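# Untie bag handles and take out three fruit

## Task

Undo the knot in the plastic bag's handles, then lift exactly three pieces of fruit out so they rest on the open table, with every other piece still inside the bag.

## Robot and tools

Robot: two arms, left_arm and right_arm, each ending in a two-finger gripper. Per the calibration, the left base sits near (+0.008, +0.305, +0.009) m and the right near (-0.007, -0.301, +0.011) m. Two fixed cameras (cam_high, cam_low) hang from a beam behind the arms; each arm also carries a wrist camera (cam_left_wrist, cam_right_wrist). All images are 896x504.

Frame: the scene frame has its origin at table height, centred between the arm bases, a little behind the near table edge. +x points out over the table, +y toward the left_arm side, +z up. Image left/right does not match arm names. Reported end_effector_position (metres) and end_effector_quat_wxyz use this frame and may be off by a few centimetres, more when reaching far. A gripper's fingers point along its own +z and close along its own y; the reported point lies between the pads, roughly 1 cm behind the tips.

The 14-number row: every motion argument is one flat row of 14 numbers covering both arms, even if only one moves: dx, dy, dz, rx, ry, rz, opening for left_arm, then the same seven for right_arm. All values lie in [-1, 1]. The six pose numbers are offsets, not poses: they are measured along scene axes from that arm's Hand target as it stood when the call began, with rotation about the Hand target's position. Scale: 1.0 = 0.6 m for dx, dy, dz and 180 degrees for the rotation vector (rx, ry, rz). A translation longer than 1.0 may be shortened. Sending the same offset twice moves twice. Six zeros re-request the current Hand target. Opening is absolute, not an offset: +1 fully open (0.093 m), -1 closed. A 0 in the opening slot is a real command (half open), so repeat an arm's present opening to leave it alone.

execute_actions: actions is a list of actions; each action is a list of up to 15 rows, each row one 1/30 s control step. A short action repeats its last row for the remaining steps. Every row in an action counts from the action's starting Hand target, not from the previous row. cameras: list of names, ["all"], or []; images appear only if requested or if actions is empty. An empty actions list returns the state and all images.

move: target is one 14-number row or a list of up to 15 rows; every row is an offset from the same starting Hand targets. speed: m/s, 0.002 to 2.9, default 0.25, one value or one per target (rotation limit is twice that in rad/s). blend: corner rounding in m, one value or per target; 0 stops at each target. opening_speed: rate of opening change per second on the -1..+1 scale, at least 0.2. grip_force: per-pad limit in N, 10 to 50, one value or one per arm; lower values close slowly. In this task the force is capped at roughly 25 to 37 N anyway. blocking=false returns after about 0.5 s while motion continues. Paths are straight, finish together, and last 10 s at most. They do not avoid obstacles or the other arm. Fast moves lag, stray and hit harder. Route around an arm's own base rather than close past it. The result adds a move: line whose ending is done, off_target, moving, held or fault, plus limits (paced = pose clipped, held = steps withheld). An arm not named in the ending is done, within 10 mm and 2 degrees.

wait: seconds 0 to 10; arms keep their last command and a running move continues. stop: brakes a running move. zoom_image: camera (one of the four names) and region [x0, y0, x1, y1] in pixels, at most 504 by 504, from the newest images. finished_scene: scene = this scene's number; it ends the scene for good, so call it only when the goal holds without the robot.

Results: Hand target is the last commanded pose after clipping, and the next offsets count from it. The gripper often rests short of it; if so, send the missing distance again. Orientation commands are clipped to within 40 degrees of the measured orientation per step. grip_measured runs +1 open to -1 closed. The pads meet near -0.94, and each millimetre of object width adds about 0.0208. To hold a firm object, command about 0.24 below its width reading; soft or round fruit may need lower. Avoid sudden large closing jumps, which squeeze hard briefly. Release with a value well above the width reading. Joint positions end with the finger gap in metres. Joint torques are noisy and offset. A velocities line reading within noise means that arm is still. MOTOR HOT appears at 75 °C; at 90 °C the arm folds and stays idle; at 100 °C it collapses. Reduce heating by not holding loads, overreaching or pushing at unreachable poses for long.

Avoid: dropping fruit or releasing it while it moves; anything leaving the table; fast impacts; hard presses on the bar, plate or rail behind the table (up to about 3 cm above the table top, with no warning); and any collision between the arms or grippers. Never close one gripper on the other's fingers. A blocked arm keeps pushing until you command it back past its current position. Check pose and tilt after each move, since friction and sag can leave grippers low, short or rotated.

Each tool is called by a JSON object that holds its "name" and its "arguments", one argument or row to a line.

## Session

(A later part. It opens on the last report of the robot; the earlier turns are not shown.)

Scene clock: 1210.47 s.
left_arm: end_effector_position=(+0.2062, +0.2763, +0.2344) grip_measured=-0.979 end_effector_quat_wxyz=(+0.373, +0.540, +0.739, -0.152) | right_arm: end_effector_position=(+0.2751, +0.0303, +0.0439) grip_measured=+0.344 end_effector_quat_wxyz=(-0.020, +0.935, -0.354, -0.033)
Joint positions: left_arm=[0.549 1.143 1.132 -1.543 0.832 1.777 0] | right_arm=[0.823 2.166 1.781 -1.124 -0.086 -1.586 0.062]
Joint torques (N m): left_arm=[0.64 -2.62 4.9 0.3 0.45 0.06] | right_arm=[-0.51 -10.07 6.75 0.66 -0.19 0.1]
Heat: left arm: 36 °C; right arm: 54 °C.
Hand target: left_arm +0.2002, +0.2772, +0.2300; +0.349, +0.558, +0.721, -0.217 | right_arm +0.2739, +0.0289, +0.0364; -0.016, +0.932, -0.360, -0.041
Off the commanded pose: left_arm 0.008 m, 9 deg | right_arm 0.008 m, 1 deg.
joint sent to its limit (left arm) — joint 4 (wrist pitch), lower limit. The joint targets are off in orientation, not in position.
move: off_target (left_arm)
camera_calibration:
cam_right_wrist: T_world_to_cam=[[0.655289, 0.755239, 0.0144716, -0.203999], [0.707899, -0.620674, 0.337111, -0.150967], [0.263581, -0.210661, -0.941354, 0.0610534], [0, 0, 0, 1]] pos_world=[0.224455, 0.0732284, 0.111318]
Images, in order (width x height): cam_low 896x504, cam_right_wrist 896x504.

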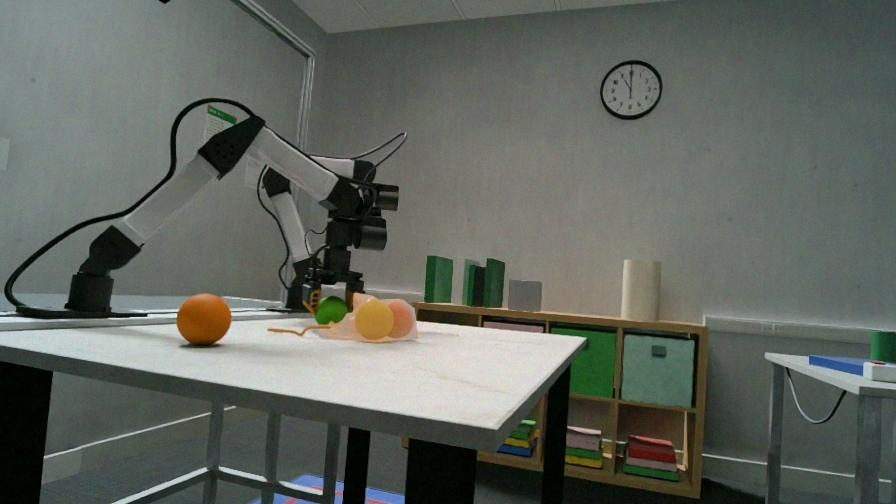

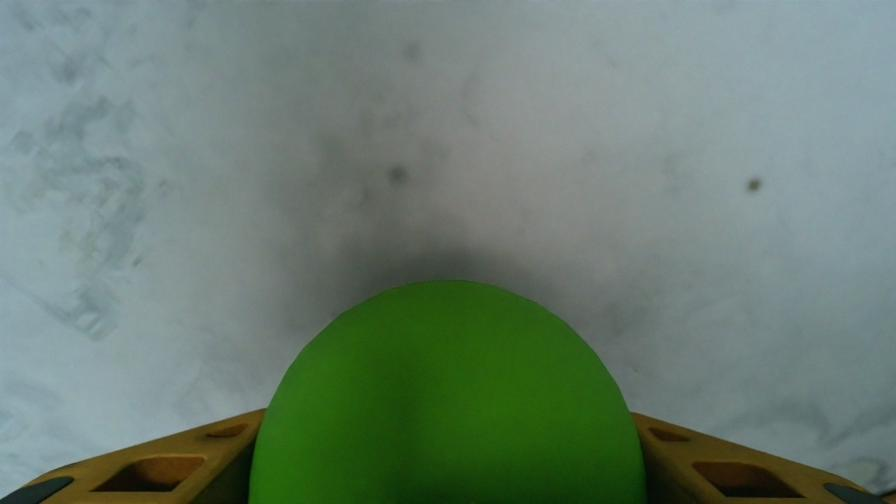

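{"name": "move", "arguments": {
  "target": [
    [0,0,0,0,0,0,-1, -0.01,0.02,0.13,0,0,0,0.25],
    [0,0,0,0,0,0,-1, -0.045,0.09,0.10,0,0,0,0.25],
    [0,0,0,0,0,0,-1, -0.045,0.09,0.015,0,0,0,0.25]
  ],
  "speed": 0.08,
  "blend": [0.02,0.01,0],
  "cameras": ["cam_right_wrist","cam_low","cam_high"]
}}

{"name": "zoom_image", "arguments": {
  "camera": "cam_low",
  "region": [240, 250, 440, 370]
}}

Scene clock: 1225.73 s.
left_arm: end_effector_position=(+0.2062, +0.2763, +0.2344) grip_measured=-0.979 end_effector_quat_wxyz=(+0.373, +0.540, +0.739, -0.152) | right_arm: end_effector_position=(+0.2495, +0.0825, +0.0532) grip_measured=+0.344 end_effector_quat_wxyz=(-0.021, +0.933, -0.357, -0.037)
Joint positions: left_arm=[0.549 1.143 1.132 -1.543 0.832 1.777 0] | right_arm=[0.942 2.264 1.984 -1.218 -0.086 -1.459 0.062]
Joint torques (N m): left_arm=[0.64 -2.61 4.9 0.29 0.45 0.04] | right_arm=[0.09 -10.88 7.05 0.72 -0.12 0.07]
Heat: left arm: 36 °C; right arm: 54 °C.
Hand target: left_arm +0.2002, +0.2772, +0.2300; +0.349, +0.558, +0.721, -0.217 | right_arm +0.2469, +0.0829, +0.0454; -0.016, +0.932, -0.360, -0.041
Off the commanded pose: left_arm 0.008 m, 9 deg | right_arm 0.008 m, 1 deg.
joint sent to its limit (left arm) — joint 4 (wrist pitch), lower limit. The joint targets are off in orientation, not in position.
move: off_target (left_arm)
camera_calibration:
cam_right_wrist: T_world_to_cam=[[0.661368, 0.749931, 0.0139939, -0.227867], [0.705062, -0.627947, 0.3295, -0.101847], [0.25589, -0.208055, -0.944052, 0.0893587], [0, 0, 0, 1]] pos_world=[0.199646, 0.125522, 0.121107]
Images, in order (width x height): cam_high 896x504, cam_low 896x504, cam_right_wrist 896x504.

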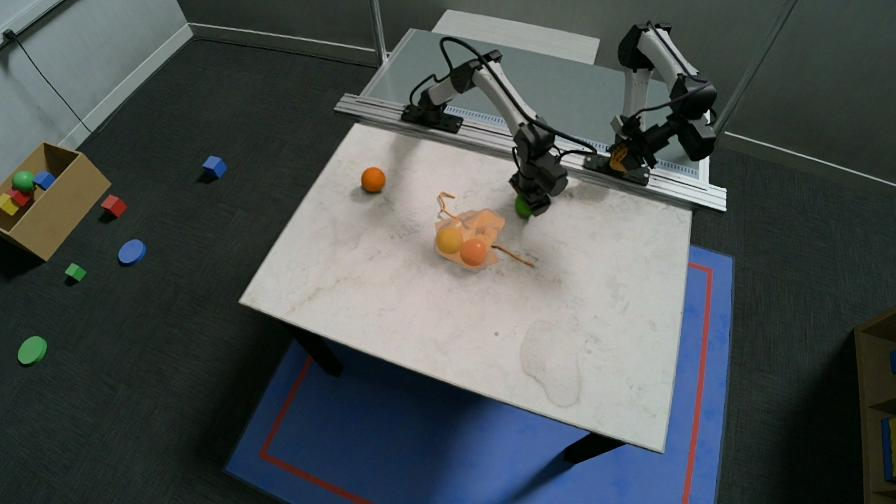

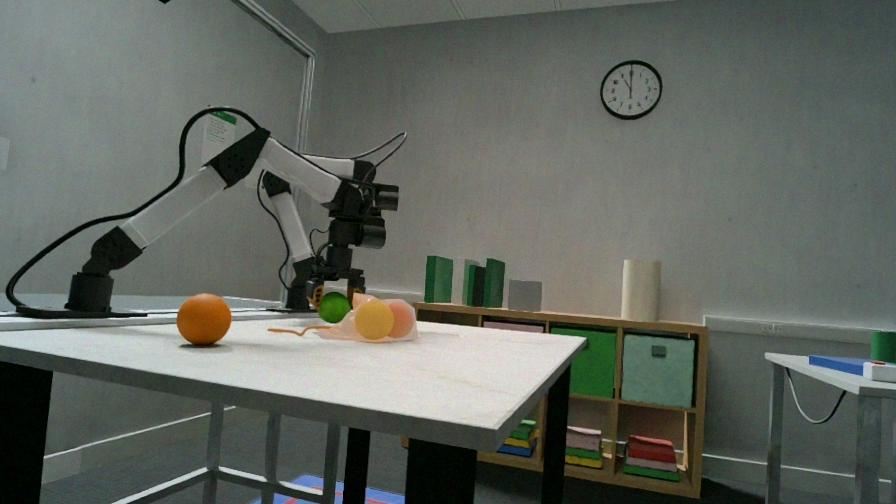

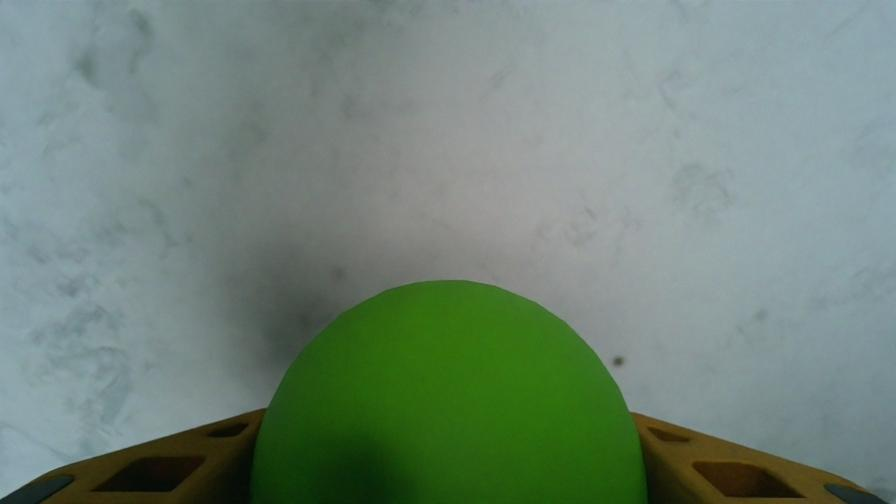

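Scaled by 2.520 from the camera's 896x504 image, which has a finer 1280x720 frame.

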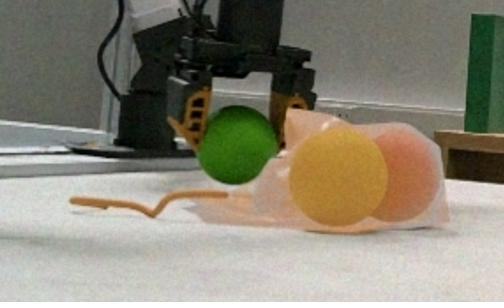

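{"name": "move", "arguments": {
  "target": [
    [0,0,0,0,0,0,-1, 0.0,0.0,-0.019,0,0,0,0.25],
    [0,0,0,0,0,0,-1, 0.0,0.0,-0.017,0,0,0,0.82],
    [0,0,0,0,0,0,-1, 0.0,0.0,0.18,0,0,0,0.82]
  ],
  "speed": 0.04,
  "opening_speed": 0.4,
  "cameras": ["cam_right_wrist","cam_low"]
}}

{"name": "zoom_image", "arguments": {
  "camera": "cam_low",
  "region": [240, 250, 440, 370]
}}

Scene clock: 1239.97 s.
left_arm: end_effector_position=(+0.2062, +0.2763, +0.2344) grip_measured=-0.979 end_effector_quat_wxyz=(+0.373, +0.540, +0.739, -0.152) | right_arm: end_effector_position=(+0.2491, +0.0825, +0.1355) grip_measured=+0.818 end_effector_quat_wxyz=(-0.026, +0.933, -0.358, -0.036)
Joint positions: left_arm=[0.549 1.143 1.132 -1.543 0.832 1.777 0] | right_arm=[0.942 2.289 2.356 -1.555 -0.086 -1.457 0.084]
Joint torques (N m): left_arm=[0.62 -2.59 4.93 0.28 0.45 0.04] | right_arm=[-0.06 -13.9 10.95 0.32 -0.14 0.06]
Heat: left arm: 36 °C; right arm: 54 °C.
Hand target: left_arm +0.2002, +0.2772, +0.2300; +0.349, +0.558, +0.721, -0.217 | right_arm +0.2469, +0.0829, +0.1535; -0.016, +0.932, -0.360, -0.041
Off the commanded pose: left_arm 0.008 m, 9 deg | right_arm 0.018 m, 1 deg.
joint sent to its limit (left arm) — joint 4 (wrist pitch), lower limit. The joint targets are off in orientation, not in position.
joint sent to its limit (right arm) — joint 4 (wrist pitch), lower limit. The joint targets are off in orientation, not in position.
move: off_target (left_arm, right_arm)
camera_calibration:
cam_right_wrist: T_world_to_cam=[[0.66329, 0.748013, 0.0228741, -0.230207], [0.701676, -0.632246, 0.328506, -0.127341], [0.260189, -0.201845, -0.944225, 0.165648], [0, 0, 0, 1]] pos_world=[0.198947, 0.125122, 0.203507]
Images, in order (width x height): cam_low 896x504, cam_right_wrist 896x504.

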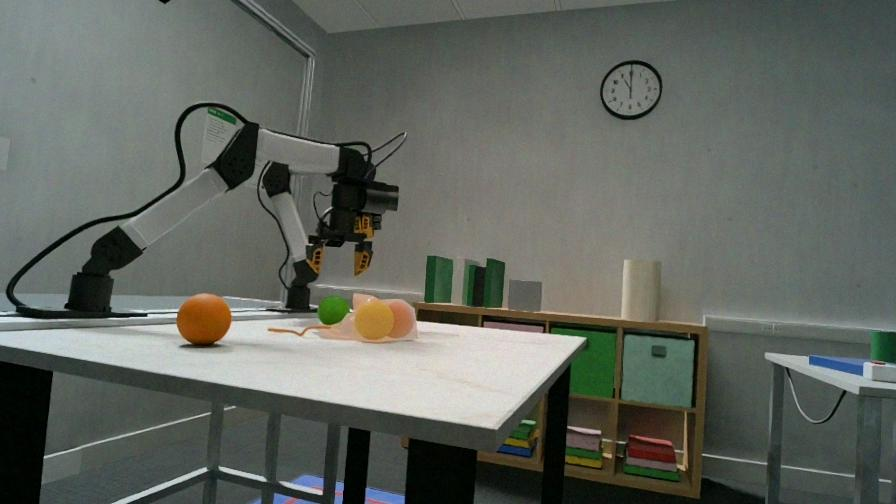

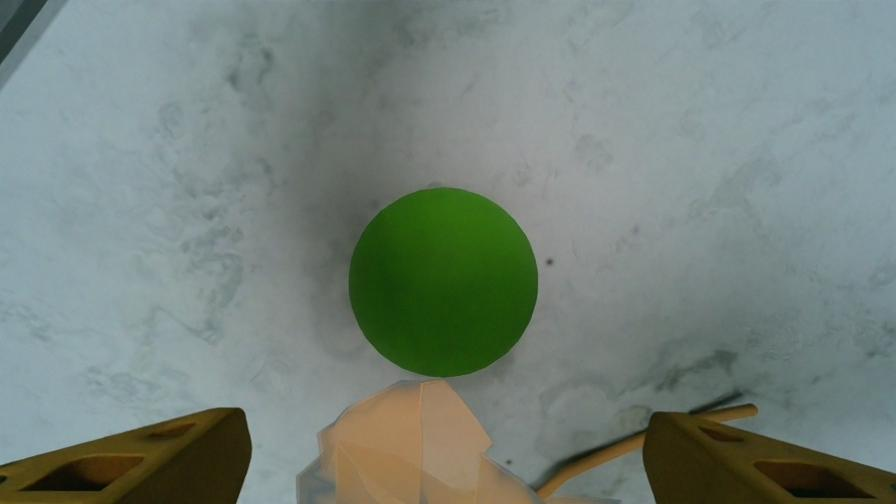

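Scaled by 2.520 from the camera's 896x504 image, which has a finer 1280x720 frame.

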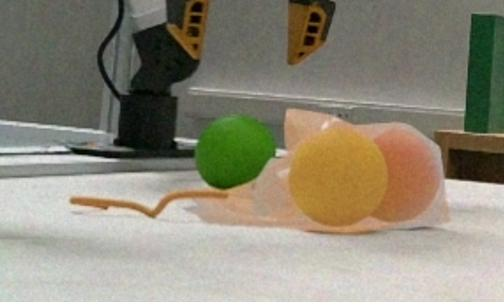

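{"name": "move", "arguments": {
  "target": [
    [0,0,0,0,0,0,-1, 0.05,-0.1,0.05,0,0,-0.08,-0.2],
    [0,0,0,0,0,0,-1, 0.217,-0.283,0.055,0,0,-0.261,-0.2]
  ],
  "speed": 0.25,
  "blend": [0.02,0],
  "opening_speed": 0.9,
  "cameras": ["cam_right_wrist","cam_high","cam_left_wrist"]
}}

{"name": "zoom_image", "arguments": {
  "camera": "cam_high",
  "region": [380, 150, 560, 290]
}}

Scene clock: 1256.63 s.
left_arm: end_effector_position=(+0.2062, +0.2763, +0.2344) grip_measured=-0.979 end_effector_quat_wxyz=(+0.373, +0.540, +0.739, -0.152) | right_arm: end_effector_position=(+0.3777, -0.0867, +0.1760) grip_measured=-0.198 end_effector_quat_wxyz=(-0.054, +0.715, -0.697, -0.018)
Joint positions: left_arm=[0.549 1.143 1.132 -1.543 0.832 1.777 0] | right_arm=[0.453 2.149 2.27 -1.559 -0.096 -1.128 0.036]
Joint torques (N m): left_arm=[0.66 -2.65 4.9 0.29 0.46 0.05] | right_arm=[-0.5 -11.26 10.85 0.47 -0.2 0.08]
Heat: left arm: 36 °C; right arm: 54 °C.
Hand target: left_arm +0.2002, +0.2772, +0.2300; +0.349, +0.558, +0.721, -0.217 | right_arm +0.3771, -0.0869, +0.1865; -0.031, +0.711, -0.701, -0.031
Off the commanded pose: left_arm 0.008 m, 9 deg | right_arm 0.011 m, 3 deg.
joint sent to its limit (left arm) — joint 4 (wrist pitch), lower limit. The joint targets are off in orientation, not in position.
joint sent to its limit (right arm) — joint 4 (wrist pitch), lower limit. The joint targets are off in orientation, not in position.
move: off_target (left_arm, right_arm)
camera_calibration:
cam_left_wrist: T_world_to_cam=[[-0.913962, -0.364366, -0.178637, 0.330219], [-0.281194, 0.886043, -0.368588, -0.0606517], [0.292582, -0.286644, -0.912267, 0.321622], [0, 0, 0, 1]] pos_world=[0.190652, 0.266252, 0.330039]
cam_right_wrist: T_world_to_cam=[[0.998138, 0.031107, 0.0524603, -0.383705], [0.013097, -0.949408, 0.313772, -0.102659], [0.0595668, -0.312501, -0.948048, 0.203102], [0, 0, 0, 1]] pos_world=[0.372237, -0.0220595, 0.244891]
Images, in order (width x height): cam_high 896x504, cam_left_wrist 896x504, cam_right_wrist 896x504.

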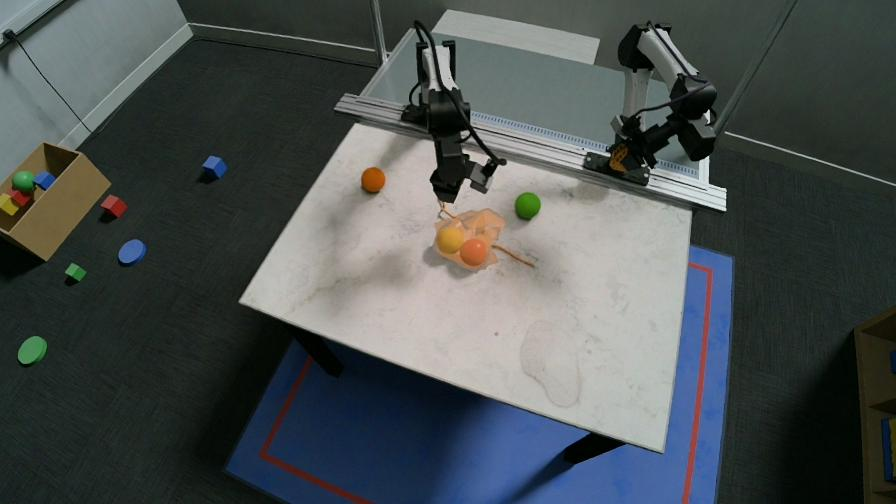

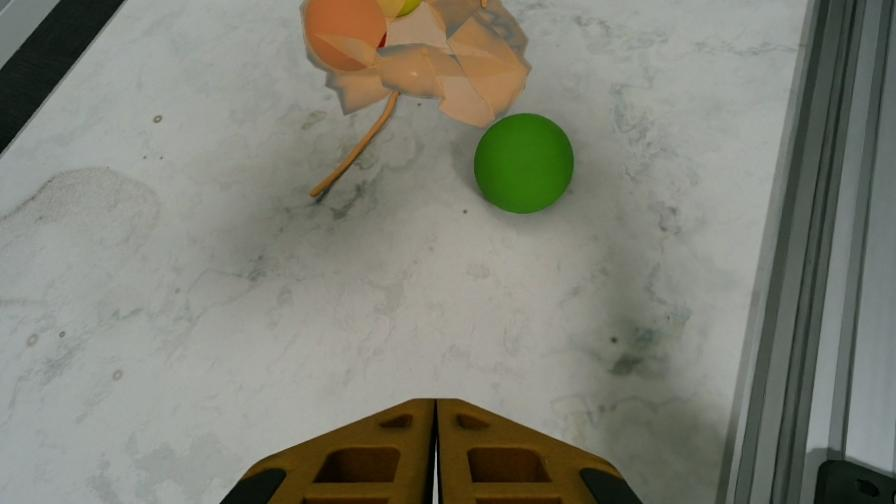

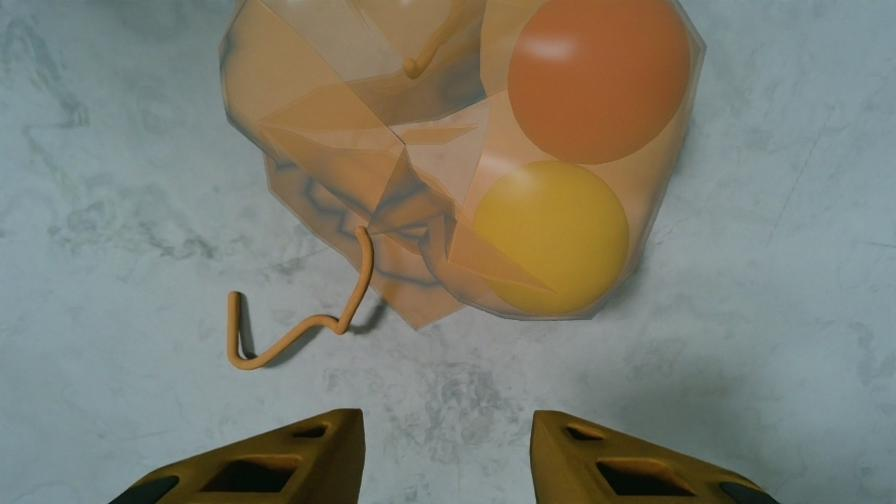

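Scaled by 2.800 from the camera's 896x504 image, which has a finer 1280x720 frame.

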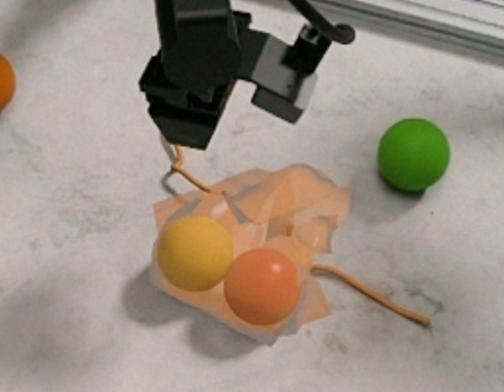

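{"name": "move", "arguments": {
  "target": [
    [0,0,0,0,0,0,-1, 0.03,0.15,-0.02,0,0,0.05,-0.3]
  ],
  "speed": 0.2,
  "cameras": ["cam_right_wrist"]
}}

Scene clock: 1270.73 s.
left_arm: end_effector_position=(+0.2062, +0.2763, +0.2344) grip_measured=-0.979 end_effector_quat_wxyz=(+0.373, +0.540, +0.739, -0.152) | right_arm: end_effector_position=(+0.3934, +0.0027, +0.1717) grip_measured=-0.298 end_effector_quat_wxyz=(-0.114, +0.761, -0.639, -0.009)
Joint positions: left_arm=[0.549 1.143 1.132 -1.543 0.832 1.777 0] | right_arm=[0.602 2.375 2.633 -1.568 -0.097 -1.122 0.031]
Joint torques (N m): left_arm=[0.62 -2.63 4.88 0.29 0.45 0.05] | right_arm=[-0.43 -11.21 10.82 0.87 -0.15 0.06]
Heat: left arm: 35 °C; right arm: 56 °C.
Hand target: left_arm +0.2002, +0.2772, +0.2300; +0.349, +0.558, +0.721, -0.217 | right_arm +0.3952, +0.0031, +0.1745; -0.029, +0.764, -0.643, -0.033
Off the commanded pose: left_arm 0.008 m, 9 deg | right_arm 0.003 m, 10 deg.
joint sent to its limit (left arm) — joint 4 (wrist pitch), lower limit. The joint targets are off in orientation, not in position.
joint sent to its limit (right arm) — joint 4 (wrist pitch), lower limit. The joint targets are off in orientation, not in position.
move: off_target (left_arm, right_arm)
camera_calibration:
cam_right_wrist: T_world_to_cam=[[0.972499, 0.167323, 0.162016, -0.411014], [0.122957, -0.95962, 0.253006, -0.0494221], [0.197808, -0.226127, -0.953802, 0.172405], [0, 0, 0, 1]] pos_world=[0.371685, 0.0603313, 0.243536]
Images, in order (width x height): cam_right_wrist 896x504.

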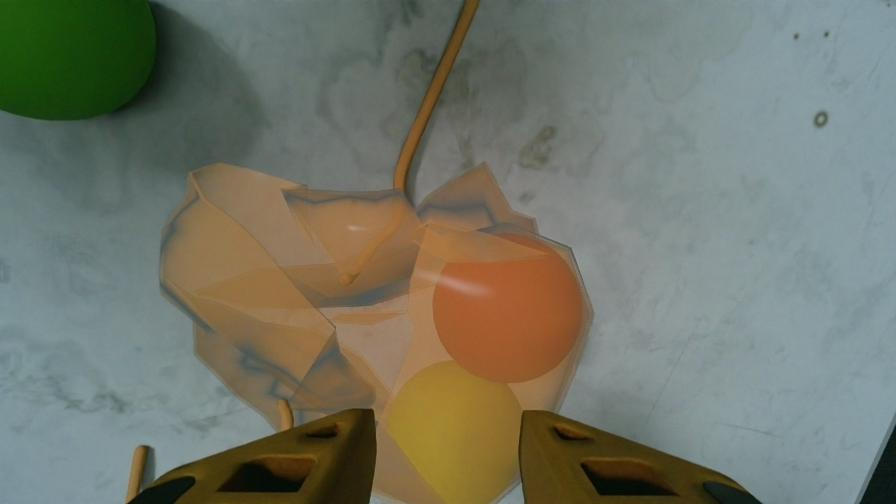

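{"name": "move", "arguments": {
  "target": [
    [0,0,0,0,0,0,-1, -0.09,-0.185,0,0,0,-0.03,-0.3],
    [0,0,0,0,0,0,-1, -0.09,-0.185,-0.175,0,0,-0.03,-0.3]
  ],
  "speed": 0.18,
  "blend": [0.03,0],
  "cameras": ["cam_right_wrist"]
}}

Scene clock: 1358.40 s.
left_arm: end_effector_position=(+0.2062, +0.2763, +0.2344) grip_measured=-0.979 end_effector_quat_wxyz=(+0.373, +0.540, +0.739, -0.152) | right_arm: end_effector_position=(+0.3416, -0.1085, +0.0636) grip_measured=-0.298 end_effector_quat_wxyz=(-0.017, +0.732, -0.680, -0.031)
Joint positions: left_arm=[0.549 1.143 1.132 -1.543 0.832 1.777 0] | right_arm=[0.451 2.014 1.612 -1.115 -0.098 -1.183 0.031]
Joint torques (N m): left_arm=[0.65 -2.62 4.9 0.29 0.45 0.06] | right_arm=[-0.49 -12.31 6.56 0.68 -0.22 -0.05]
Heat: left arm: 35 °C; right arm: 61 °C.
Hand target: left_arm +0.2002, +0.2772, +0.2300; +0.349, +0.558, +0.721, -0.217 | right_arm +0.3412, -0.1080, +0.0695; -0.030, +0.733, -0.679, -0.032
Off the commanded pose: left_arm 0.008 m, 9 deg | right_arm 0.006 m, 2 deg.
joint sent to its limit (left arm) — joint 4 (wrist pitch), lower limit. The joint targets are off in orientation, not in position.
move: off_target (left_arm)
camera_calibration:
cam_right_wrist: T_world_to_cam=[[0.996428, 0.0828343, -0.0164329, -0.330463], [0.0834314, -0.935498, 0.34334, -0.112057], [0.0130673, -0.343484, -0.939067, 0.10391], [0, 0, 0, 1]] pos_world=[0.337274, -0.0417636, 0.130622]
Images, in order (width x height): cam_right_wrist 896x504.

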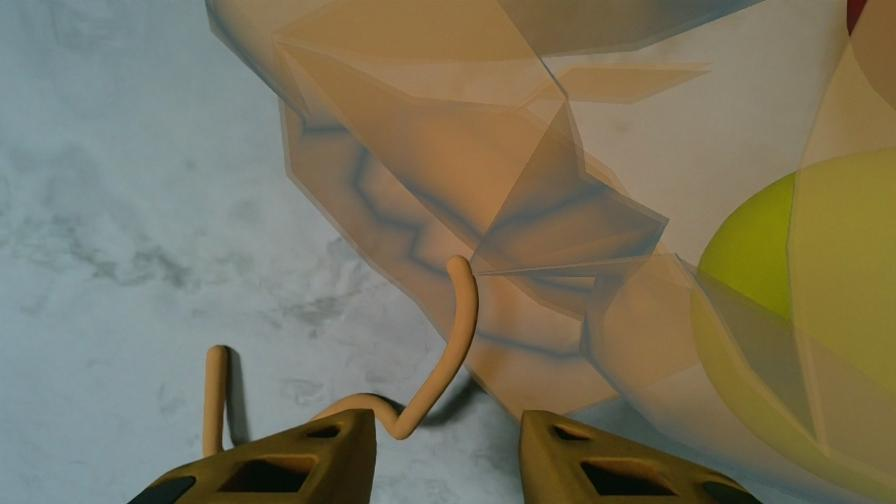

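{"name": "execute_actions", "arguments": {
  "actions": []
}}

Scene clock: 1390.40 s.
left_arm: end_effector_position=(+0.2062, +0.2763, +0.2344) grip_measured=-0.979 end_effector_quat_wxyz=(+0.373, +0.540, +0.739, -0.152) | right_arm: end_effector_position=(+0.3417, -0.1085, +0.0636) grip_measured=-0.298 end_effector_quat_wxyz=(-0.018, +0.732, -0.680, -0.031)
Joint positions: left_arm=[0.549 1.143 1.132 -1.543 0.832 1.777 0] | right_arm=[0.451 2.014 1.612 -1.115 -0.098 -1.183 0.031]
Joint velocities: within noise
Joint torques (N m): left_arm=[0.64 -2.58 4.88 0.28 0.44 0.05] | right_arm=[-0.42 -12.45 6.49 0.68 -0.23 -0.06]
Heat: left arm: 35 °C; right arm: 55 °C.
Hand target: left_arm +0.2002, +0.2772, +0.2300; +0.349, +0.558, +0.721, -0.217 | right_arm +0.3412, -0.1080, +0.0695; -0.030, +0.733, -0.679, -0.032
Tool commands: left_gripper/opening=-1.0 right_gripper/opening=-0.3
Off the commanded pose: left_arm 0.008 m, 9 deg | right_arm 0.006 m, 1 deg.
camera_calibration:
cam_left_wrist: T_world_to_cam=[[-0.913962, -0.364366, -0.178637, 0.330219], [-0.281194, 0.886043, -0.368588, -0.0606517], [0.292582, -0.286644, -0.912267, 0.321622], [0, 0, 0, 1]] pos_world=[0.190652, 0.266252, 0.330039]
cam_right_wrist: T_world_to_cam=[[0.99644, 0.0827604, -0.0160678, -0.330626], [0.0832393, -0.935582, 0.343159, -0.111886], [0.0133672, -0.343274, -0.93914, 0.10386], [0, 0, 0, 1]] pos_world=[0.337374, -0.0416635, 0.130621]

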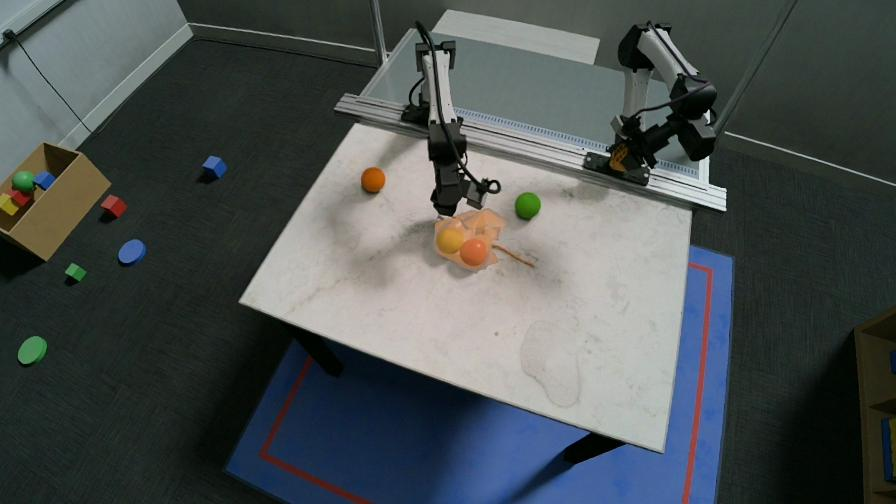

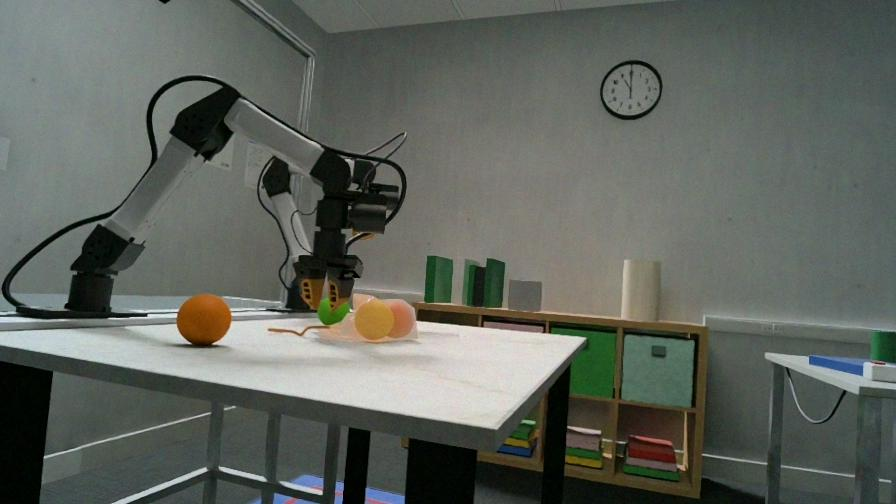

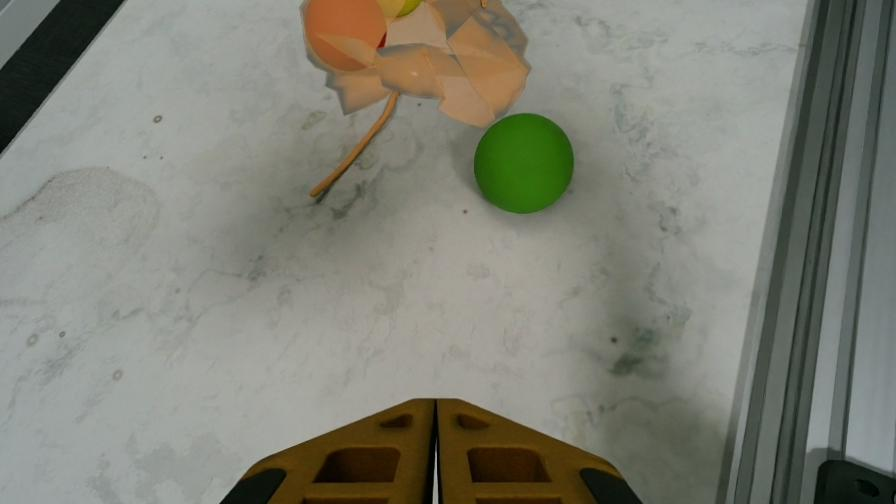

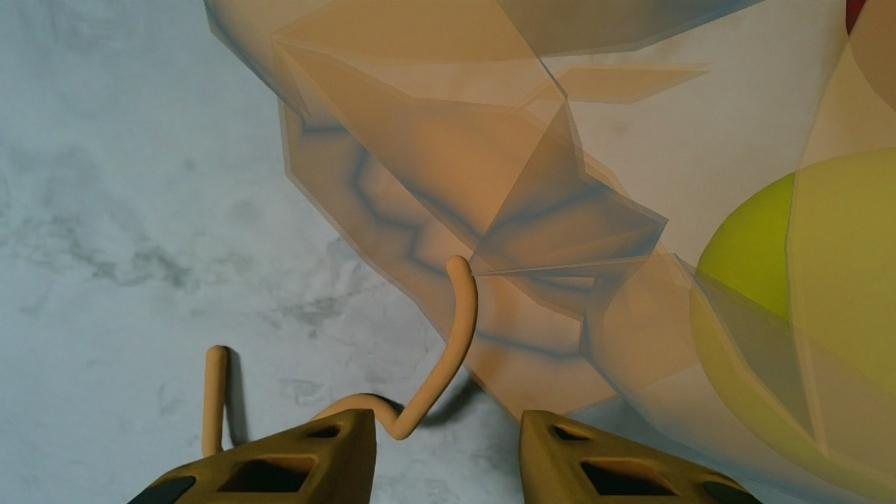

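{"name": "move", "arguments": {
  "target": [0,0,0,0,0,0,-1,0.008,0.003,-0.099,0,0,0,-0.4],
  "speed": 0.06,
  "cameras": ["cam_right_wrist"]
}}

Scene clock: 1410.07 s.
left_arm: end_effector_position=(+0.2062, +0.2763, +0.2344) grip_measured=-0.979 end_effector_quat_wxyz=(+0.373, +0.540, +0.739, -0.152) | right_arm: end_effector_position=(+0.3479, -0.1067, +0.0189) grip_measured=-0.398 end_effector_quat_wxyz=(-0.032, +0.733, -0.680, -0.025)
Joint positions: left_arm=[0.549 1.143 1.132 -1.543 0.832 1.777 0] | right_arm=[0.451 2.059 1.494 -0.921 -0.098 -1.183 0.026]
Joint torques (N m): left_arm=[0.69 -2.67 4.92 0.3 0.45 0.04] | right_arm=[-0.17 -8.84 6.42 0.87 -0.19 -0.01]
Heat: left arm: 35 °C; right arm: 54 °C.
Hand target: left_arm +0.2002, +0.2772, +0.2300; +0.349, +0.558, +0.721, -0.217 | right_arm +0.3461, -0.1062, +0.0101; -0.030, +0.733, -0.679, -0.032
Off the commanded pose: left_arm 0.008 m, 9 deg | right_arm 0.009 m, 1 deg.
joint sent to its limit (left arm) — joint 4 (wrist pitch), lower limit. The joint targets are off in orientation, not in position.
move: off_target (left_arm)
camera_calibration:
cam_right_wrist: T_world_to_cam=[[0.996405, 0.0836512, 0.0133838, -0.338094], [0.0744736, -0.940246, 0.332253, -0.092725], [0.0403774, -0.330062, -0.943095, 0.0543712], [0, 0, 0, 1]] pos_world=[0.341589, -0.0409565, 0.0866104]
Images, in order (width x height): cam_right_wrist 896x504.

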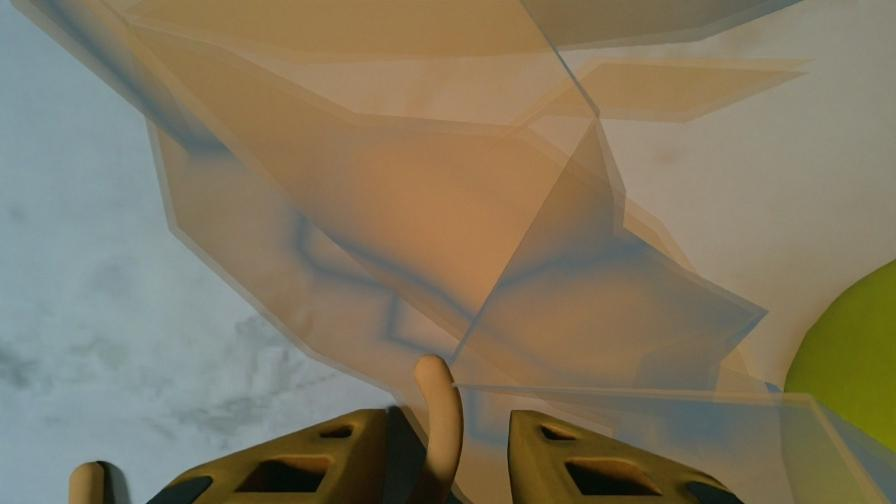

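{"name": "move", "arguments": {
  "target": [0,0,0,0,0,0,-1,-0.002,0.003,-0.005,0,0,0,-1],
  "speed": 0.06,
  "cameras": ["cam_right_wrist"]
}}

{"name": "move", "arguments": {
  "target": [0,0,0,0,0,0,-1,0,0,0.10,0,0,0,-1],
  "speed": 0.08,
  "cameras": ["cam_right_wrist","cam_low"]
}}

Scene clock: 1417.27 s.
left_arm: end_effector_position=(+0.2062, +0.2763, +0.2344) grip_measured=-0.979 end_effector_quat_wxyz=(+0.373, +0.540, +0.739, -0.152) | right_arm: end_effector_position=(+0.3499, -0.1058, +0.0190) grip_measured=-0.949 end_effector_quat_wxyz=(-0.037, +0.733, -0.679, -0.024)
Joint positions: left_arm=[0.549 1.143 1.132 -1.543 0.832 1.777 0] | right_arm=[0.451 2.059 1.494 -0.911 -0.098 -1.183 0]
Joint torques (N m): left_arm=[0.66 -2.59 4.92 0.29 0.45 0.05] | right_arm=[0.25 -8.61 5.61 0.91 -0.2 0.03]
Heat: left arm: 35 °C; right arm: 54 °C.
Hand target: left_arm +0.2002, +0.2772, +0.2300; +0.349, +0.558, +0.721, -0.217 | right_arm +0.3449, -0.1044, +0.0071; -0.031, +0.733, -0.679, -0.032
Off the commanded pose: left_arm 0.008 m, 9 deg | right_arm 0.013 m, 1 deg.
joint sent to its limit (left arm) — joint 4 (wrist pitch), lower limit. The joint targets are off in orientation, not in position.
move: off_target (left_arm, right_arm)
camera_calibration:
cam_right_wrist: T_world_to_cam=[[0.996234, 0.0839008, 0.0218579, -0.340226], [0.0720788, -0.941573, 0.329005, -0.0912508], [0.0481846, -0.326191, -0.944075, 0.0524838], [0, 0, 0, 1]] pos_world=[0.342993, -0.0402544, 0.0870072]
Images, in order (width x height): cam_right_wrist 896x504.

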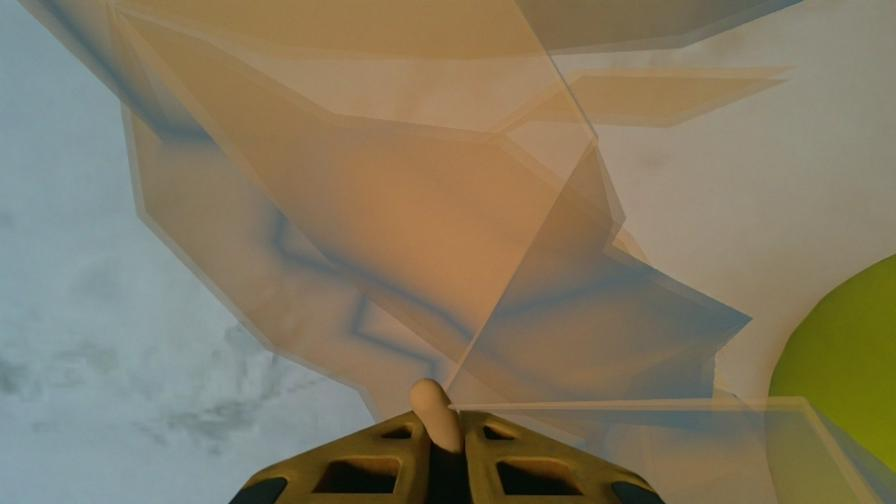

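Scene clock: 1418.73 s.
left_arm: end_effector_position=(+0.2062, +0.2763, +0.2344) grip_measured=-0.979 end_effector_quat_wxyz=(+0.373, +0.540, +0.739, -0.152) | right_arm: end_effector_position=(+0.3416, -0.1090, +0.0458) grip_measured=-0.949 end_effector_quat_wxyz=(-0.010, +0.732, -0.681, -0.034)
Joint positions: left_arm=[0.549 1.143 1.132 -1.543 0.832 1.777 0] | right_arm=[0.451 2.044 1.585 -1.073 -0.098 -1.183 0]
Joint torques (N m): left_arm=[0.62 -2.61 4.92 0.29 0.44 0.05] | right_arm=[-0.05 -13.64 10.66 0.22 -0.2 -0.03]
Heat: left arm: 35 °C; right arm: 54 °C.
Hand target: left_arm +0.2002, +0.2772, +0.2300; +0.349, +0.558, +0.721, -0.217 | right_arm +0.3449, -0.1044, +0.0672; -0.030, +0.733, -0.679, -0.032
Off the commanded pose: left_arm 0.008 m, 9 deg | right_arm 0.022 m, 2 deg.
joint sent to its limit (left arm) — joint 4 (wrist pitch), lower limit. The joint targets are off in orientation, not in position.
move: off_target (left_arm, right_arm)
camera_calibration:
cam_right_wrist: T_world_to_cam=[[0.996136, 0.0821811, -0.0309572, -0.33005], [0.0878182, -0.933146, 0.348608, -0.107839], [-0.00023866, -0.349979, -0.936757, 0.0906866], [0, 0, 0, 1]] pos_world=[0.338266, -0.041767, 0.112327]
Images, in order (width x height): cam_low 896x504, cam_right_wrist 896x504.

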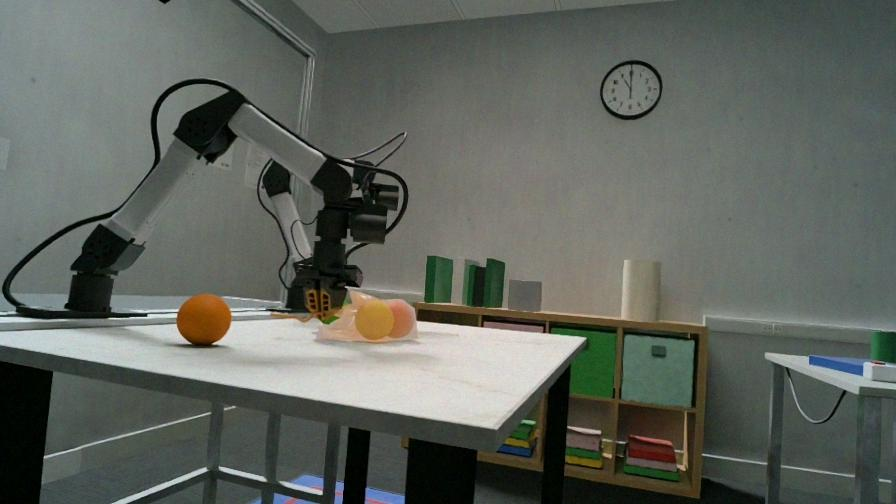

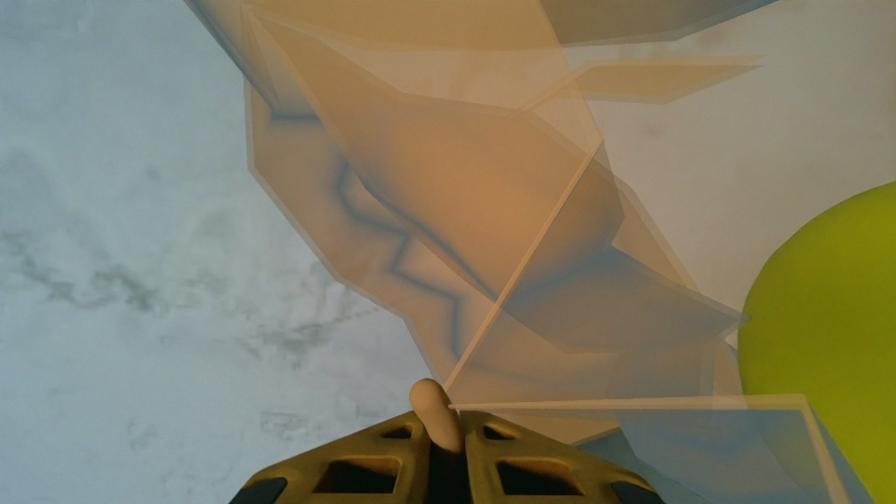

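{"name": "move", "arguments": {
  "target": [
    [0,0,0,0,0,0,-1,0,-0.026,0.105,0,0,0,-1],
    [0,0,0,0,0,0,-1,0.125,-0.084,0.105,0,0,0,-1],
    [0,0,0,0,0,0,-1,0.22,-0.062,0.095,0,0,0,-1]
  ],
  "speed": 0.09,
  "blend": [0.02,0.03,0],
  "cameras": ["cam_right_wrist","cam_low","cam_high"]
}}

Scene clock: 1454.30 s.
left_arm: end_effector_position=(+0.2062, +0.2763, +0.2344) grip_measured=-0.979 end_effector_quat_wxyz=(+0.373, +0.540, +0.739, -0.152) | right_arm: end_effector_position=(+0.4755, -0.1367, +0.1236) grip_measured=-0.949 end_effector_quat_wxyz=(-0.077, +0.733, -0.676, +0.001)
Joint positions: left_arm=[0.549 1.143 1.132 -1.543 0.832 1.777 0] | right_arm=[0.275 2.497 2.655 -1.558 -0.112 -1.358 0]
Joint torques (N m): left_arm=[0.68 -2.61 4.92 0.27 0.44 0.05] | right_arm=[-1.16 -11.41 10.89 0.51 -0.21 -0.05]
Heat: left arm: 34 °C; right arm: 59 °C.
Hand target: left_arm +0.2002, +0.2772, +0.2300; +0.349, +0.558, +0.721, -0.217 | right_arm +0.4768, -0.1416, +0.1240; -0.030, +0.733, -0.679, -0.032
Off the commanded pose: left_arm 0.008 m, 9 deg | right_arm 0.005 m, 7 deg.
joint sent to its limit (left arm) — joint 4 (wrist pitch), lower limit. The joint targets are off in orientation, not in position.
joint sent to its limit (right arm) — joint 4 (wrist pitch), lower limit. The joint targets are off in orientation, not in position.
move: off_target (left_arm, right_arm); blend cut to 0.0294 m at target 2
camera_calibration:
cam_right_wrist: T_world_to_cam=[[0.989838, 0.0841773, 0.11461, -0.473455], [0.044915, -0.949782, 0.309672, -0.149621], [0.134922, -0.301378, -0.943911, 0.0972602], [0, 0, 0, 1]] pos_world=[0.462241, -0.0729408, 0.192401]
Images, in order (width x height): cam_high 896x504, cam_low 896x504, cam_right_wrist 896x504.

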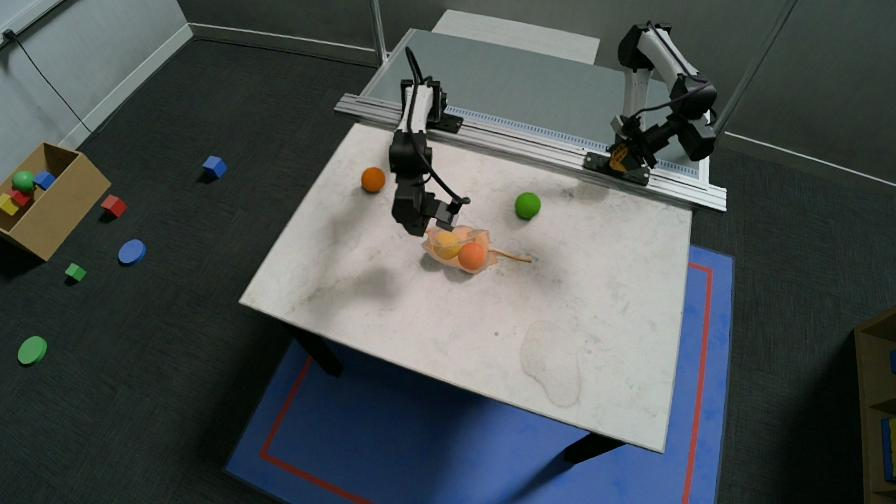

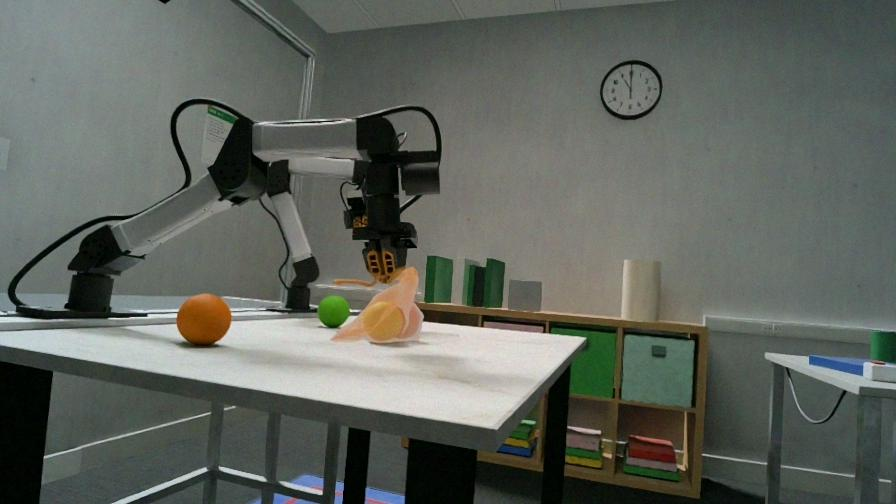

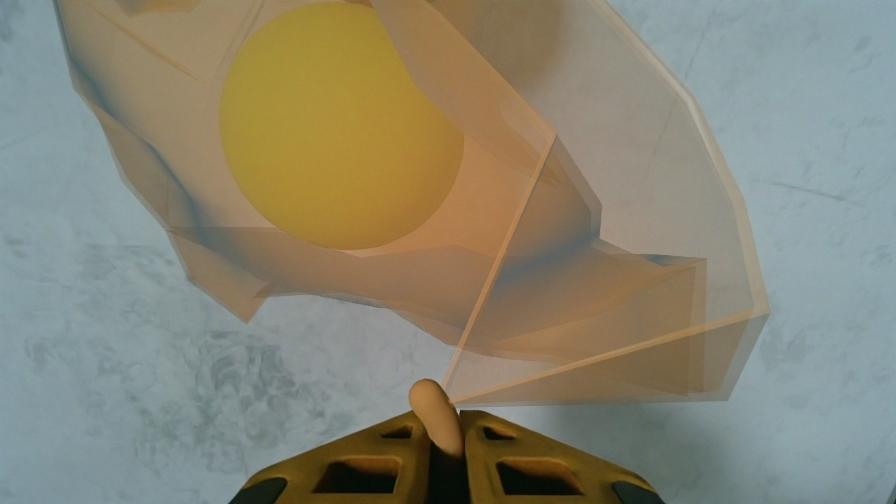

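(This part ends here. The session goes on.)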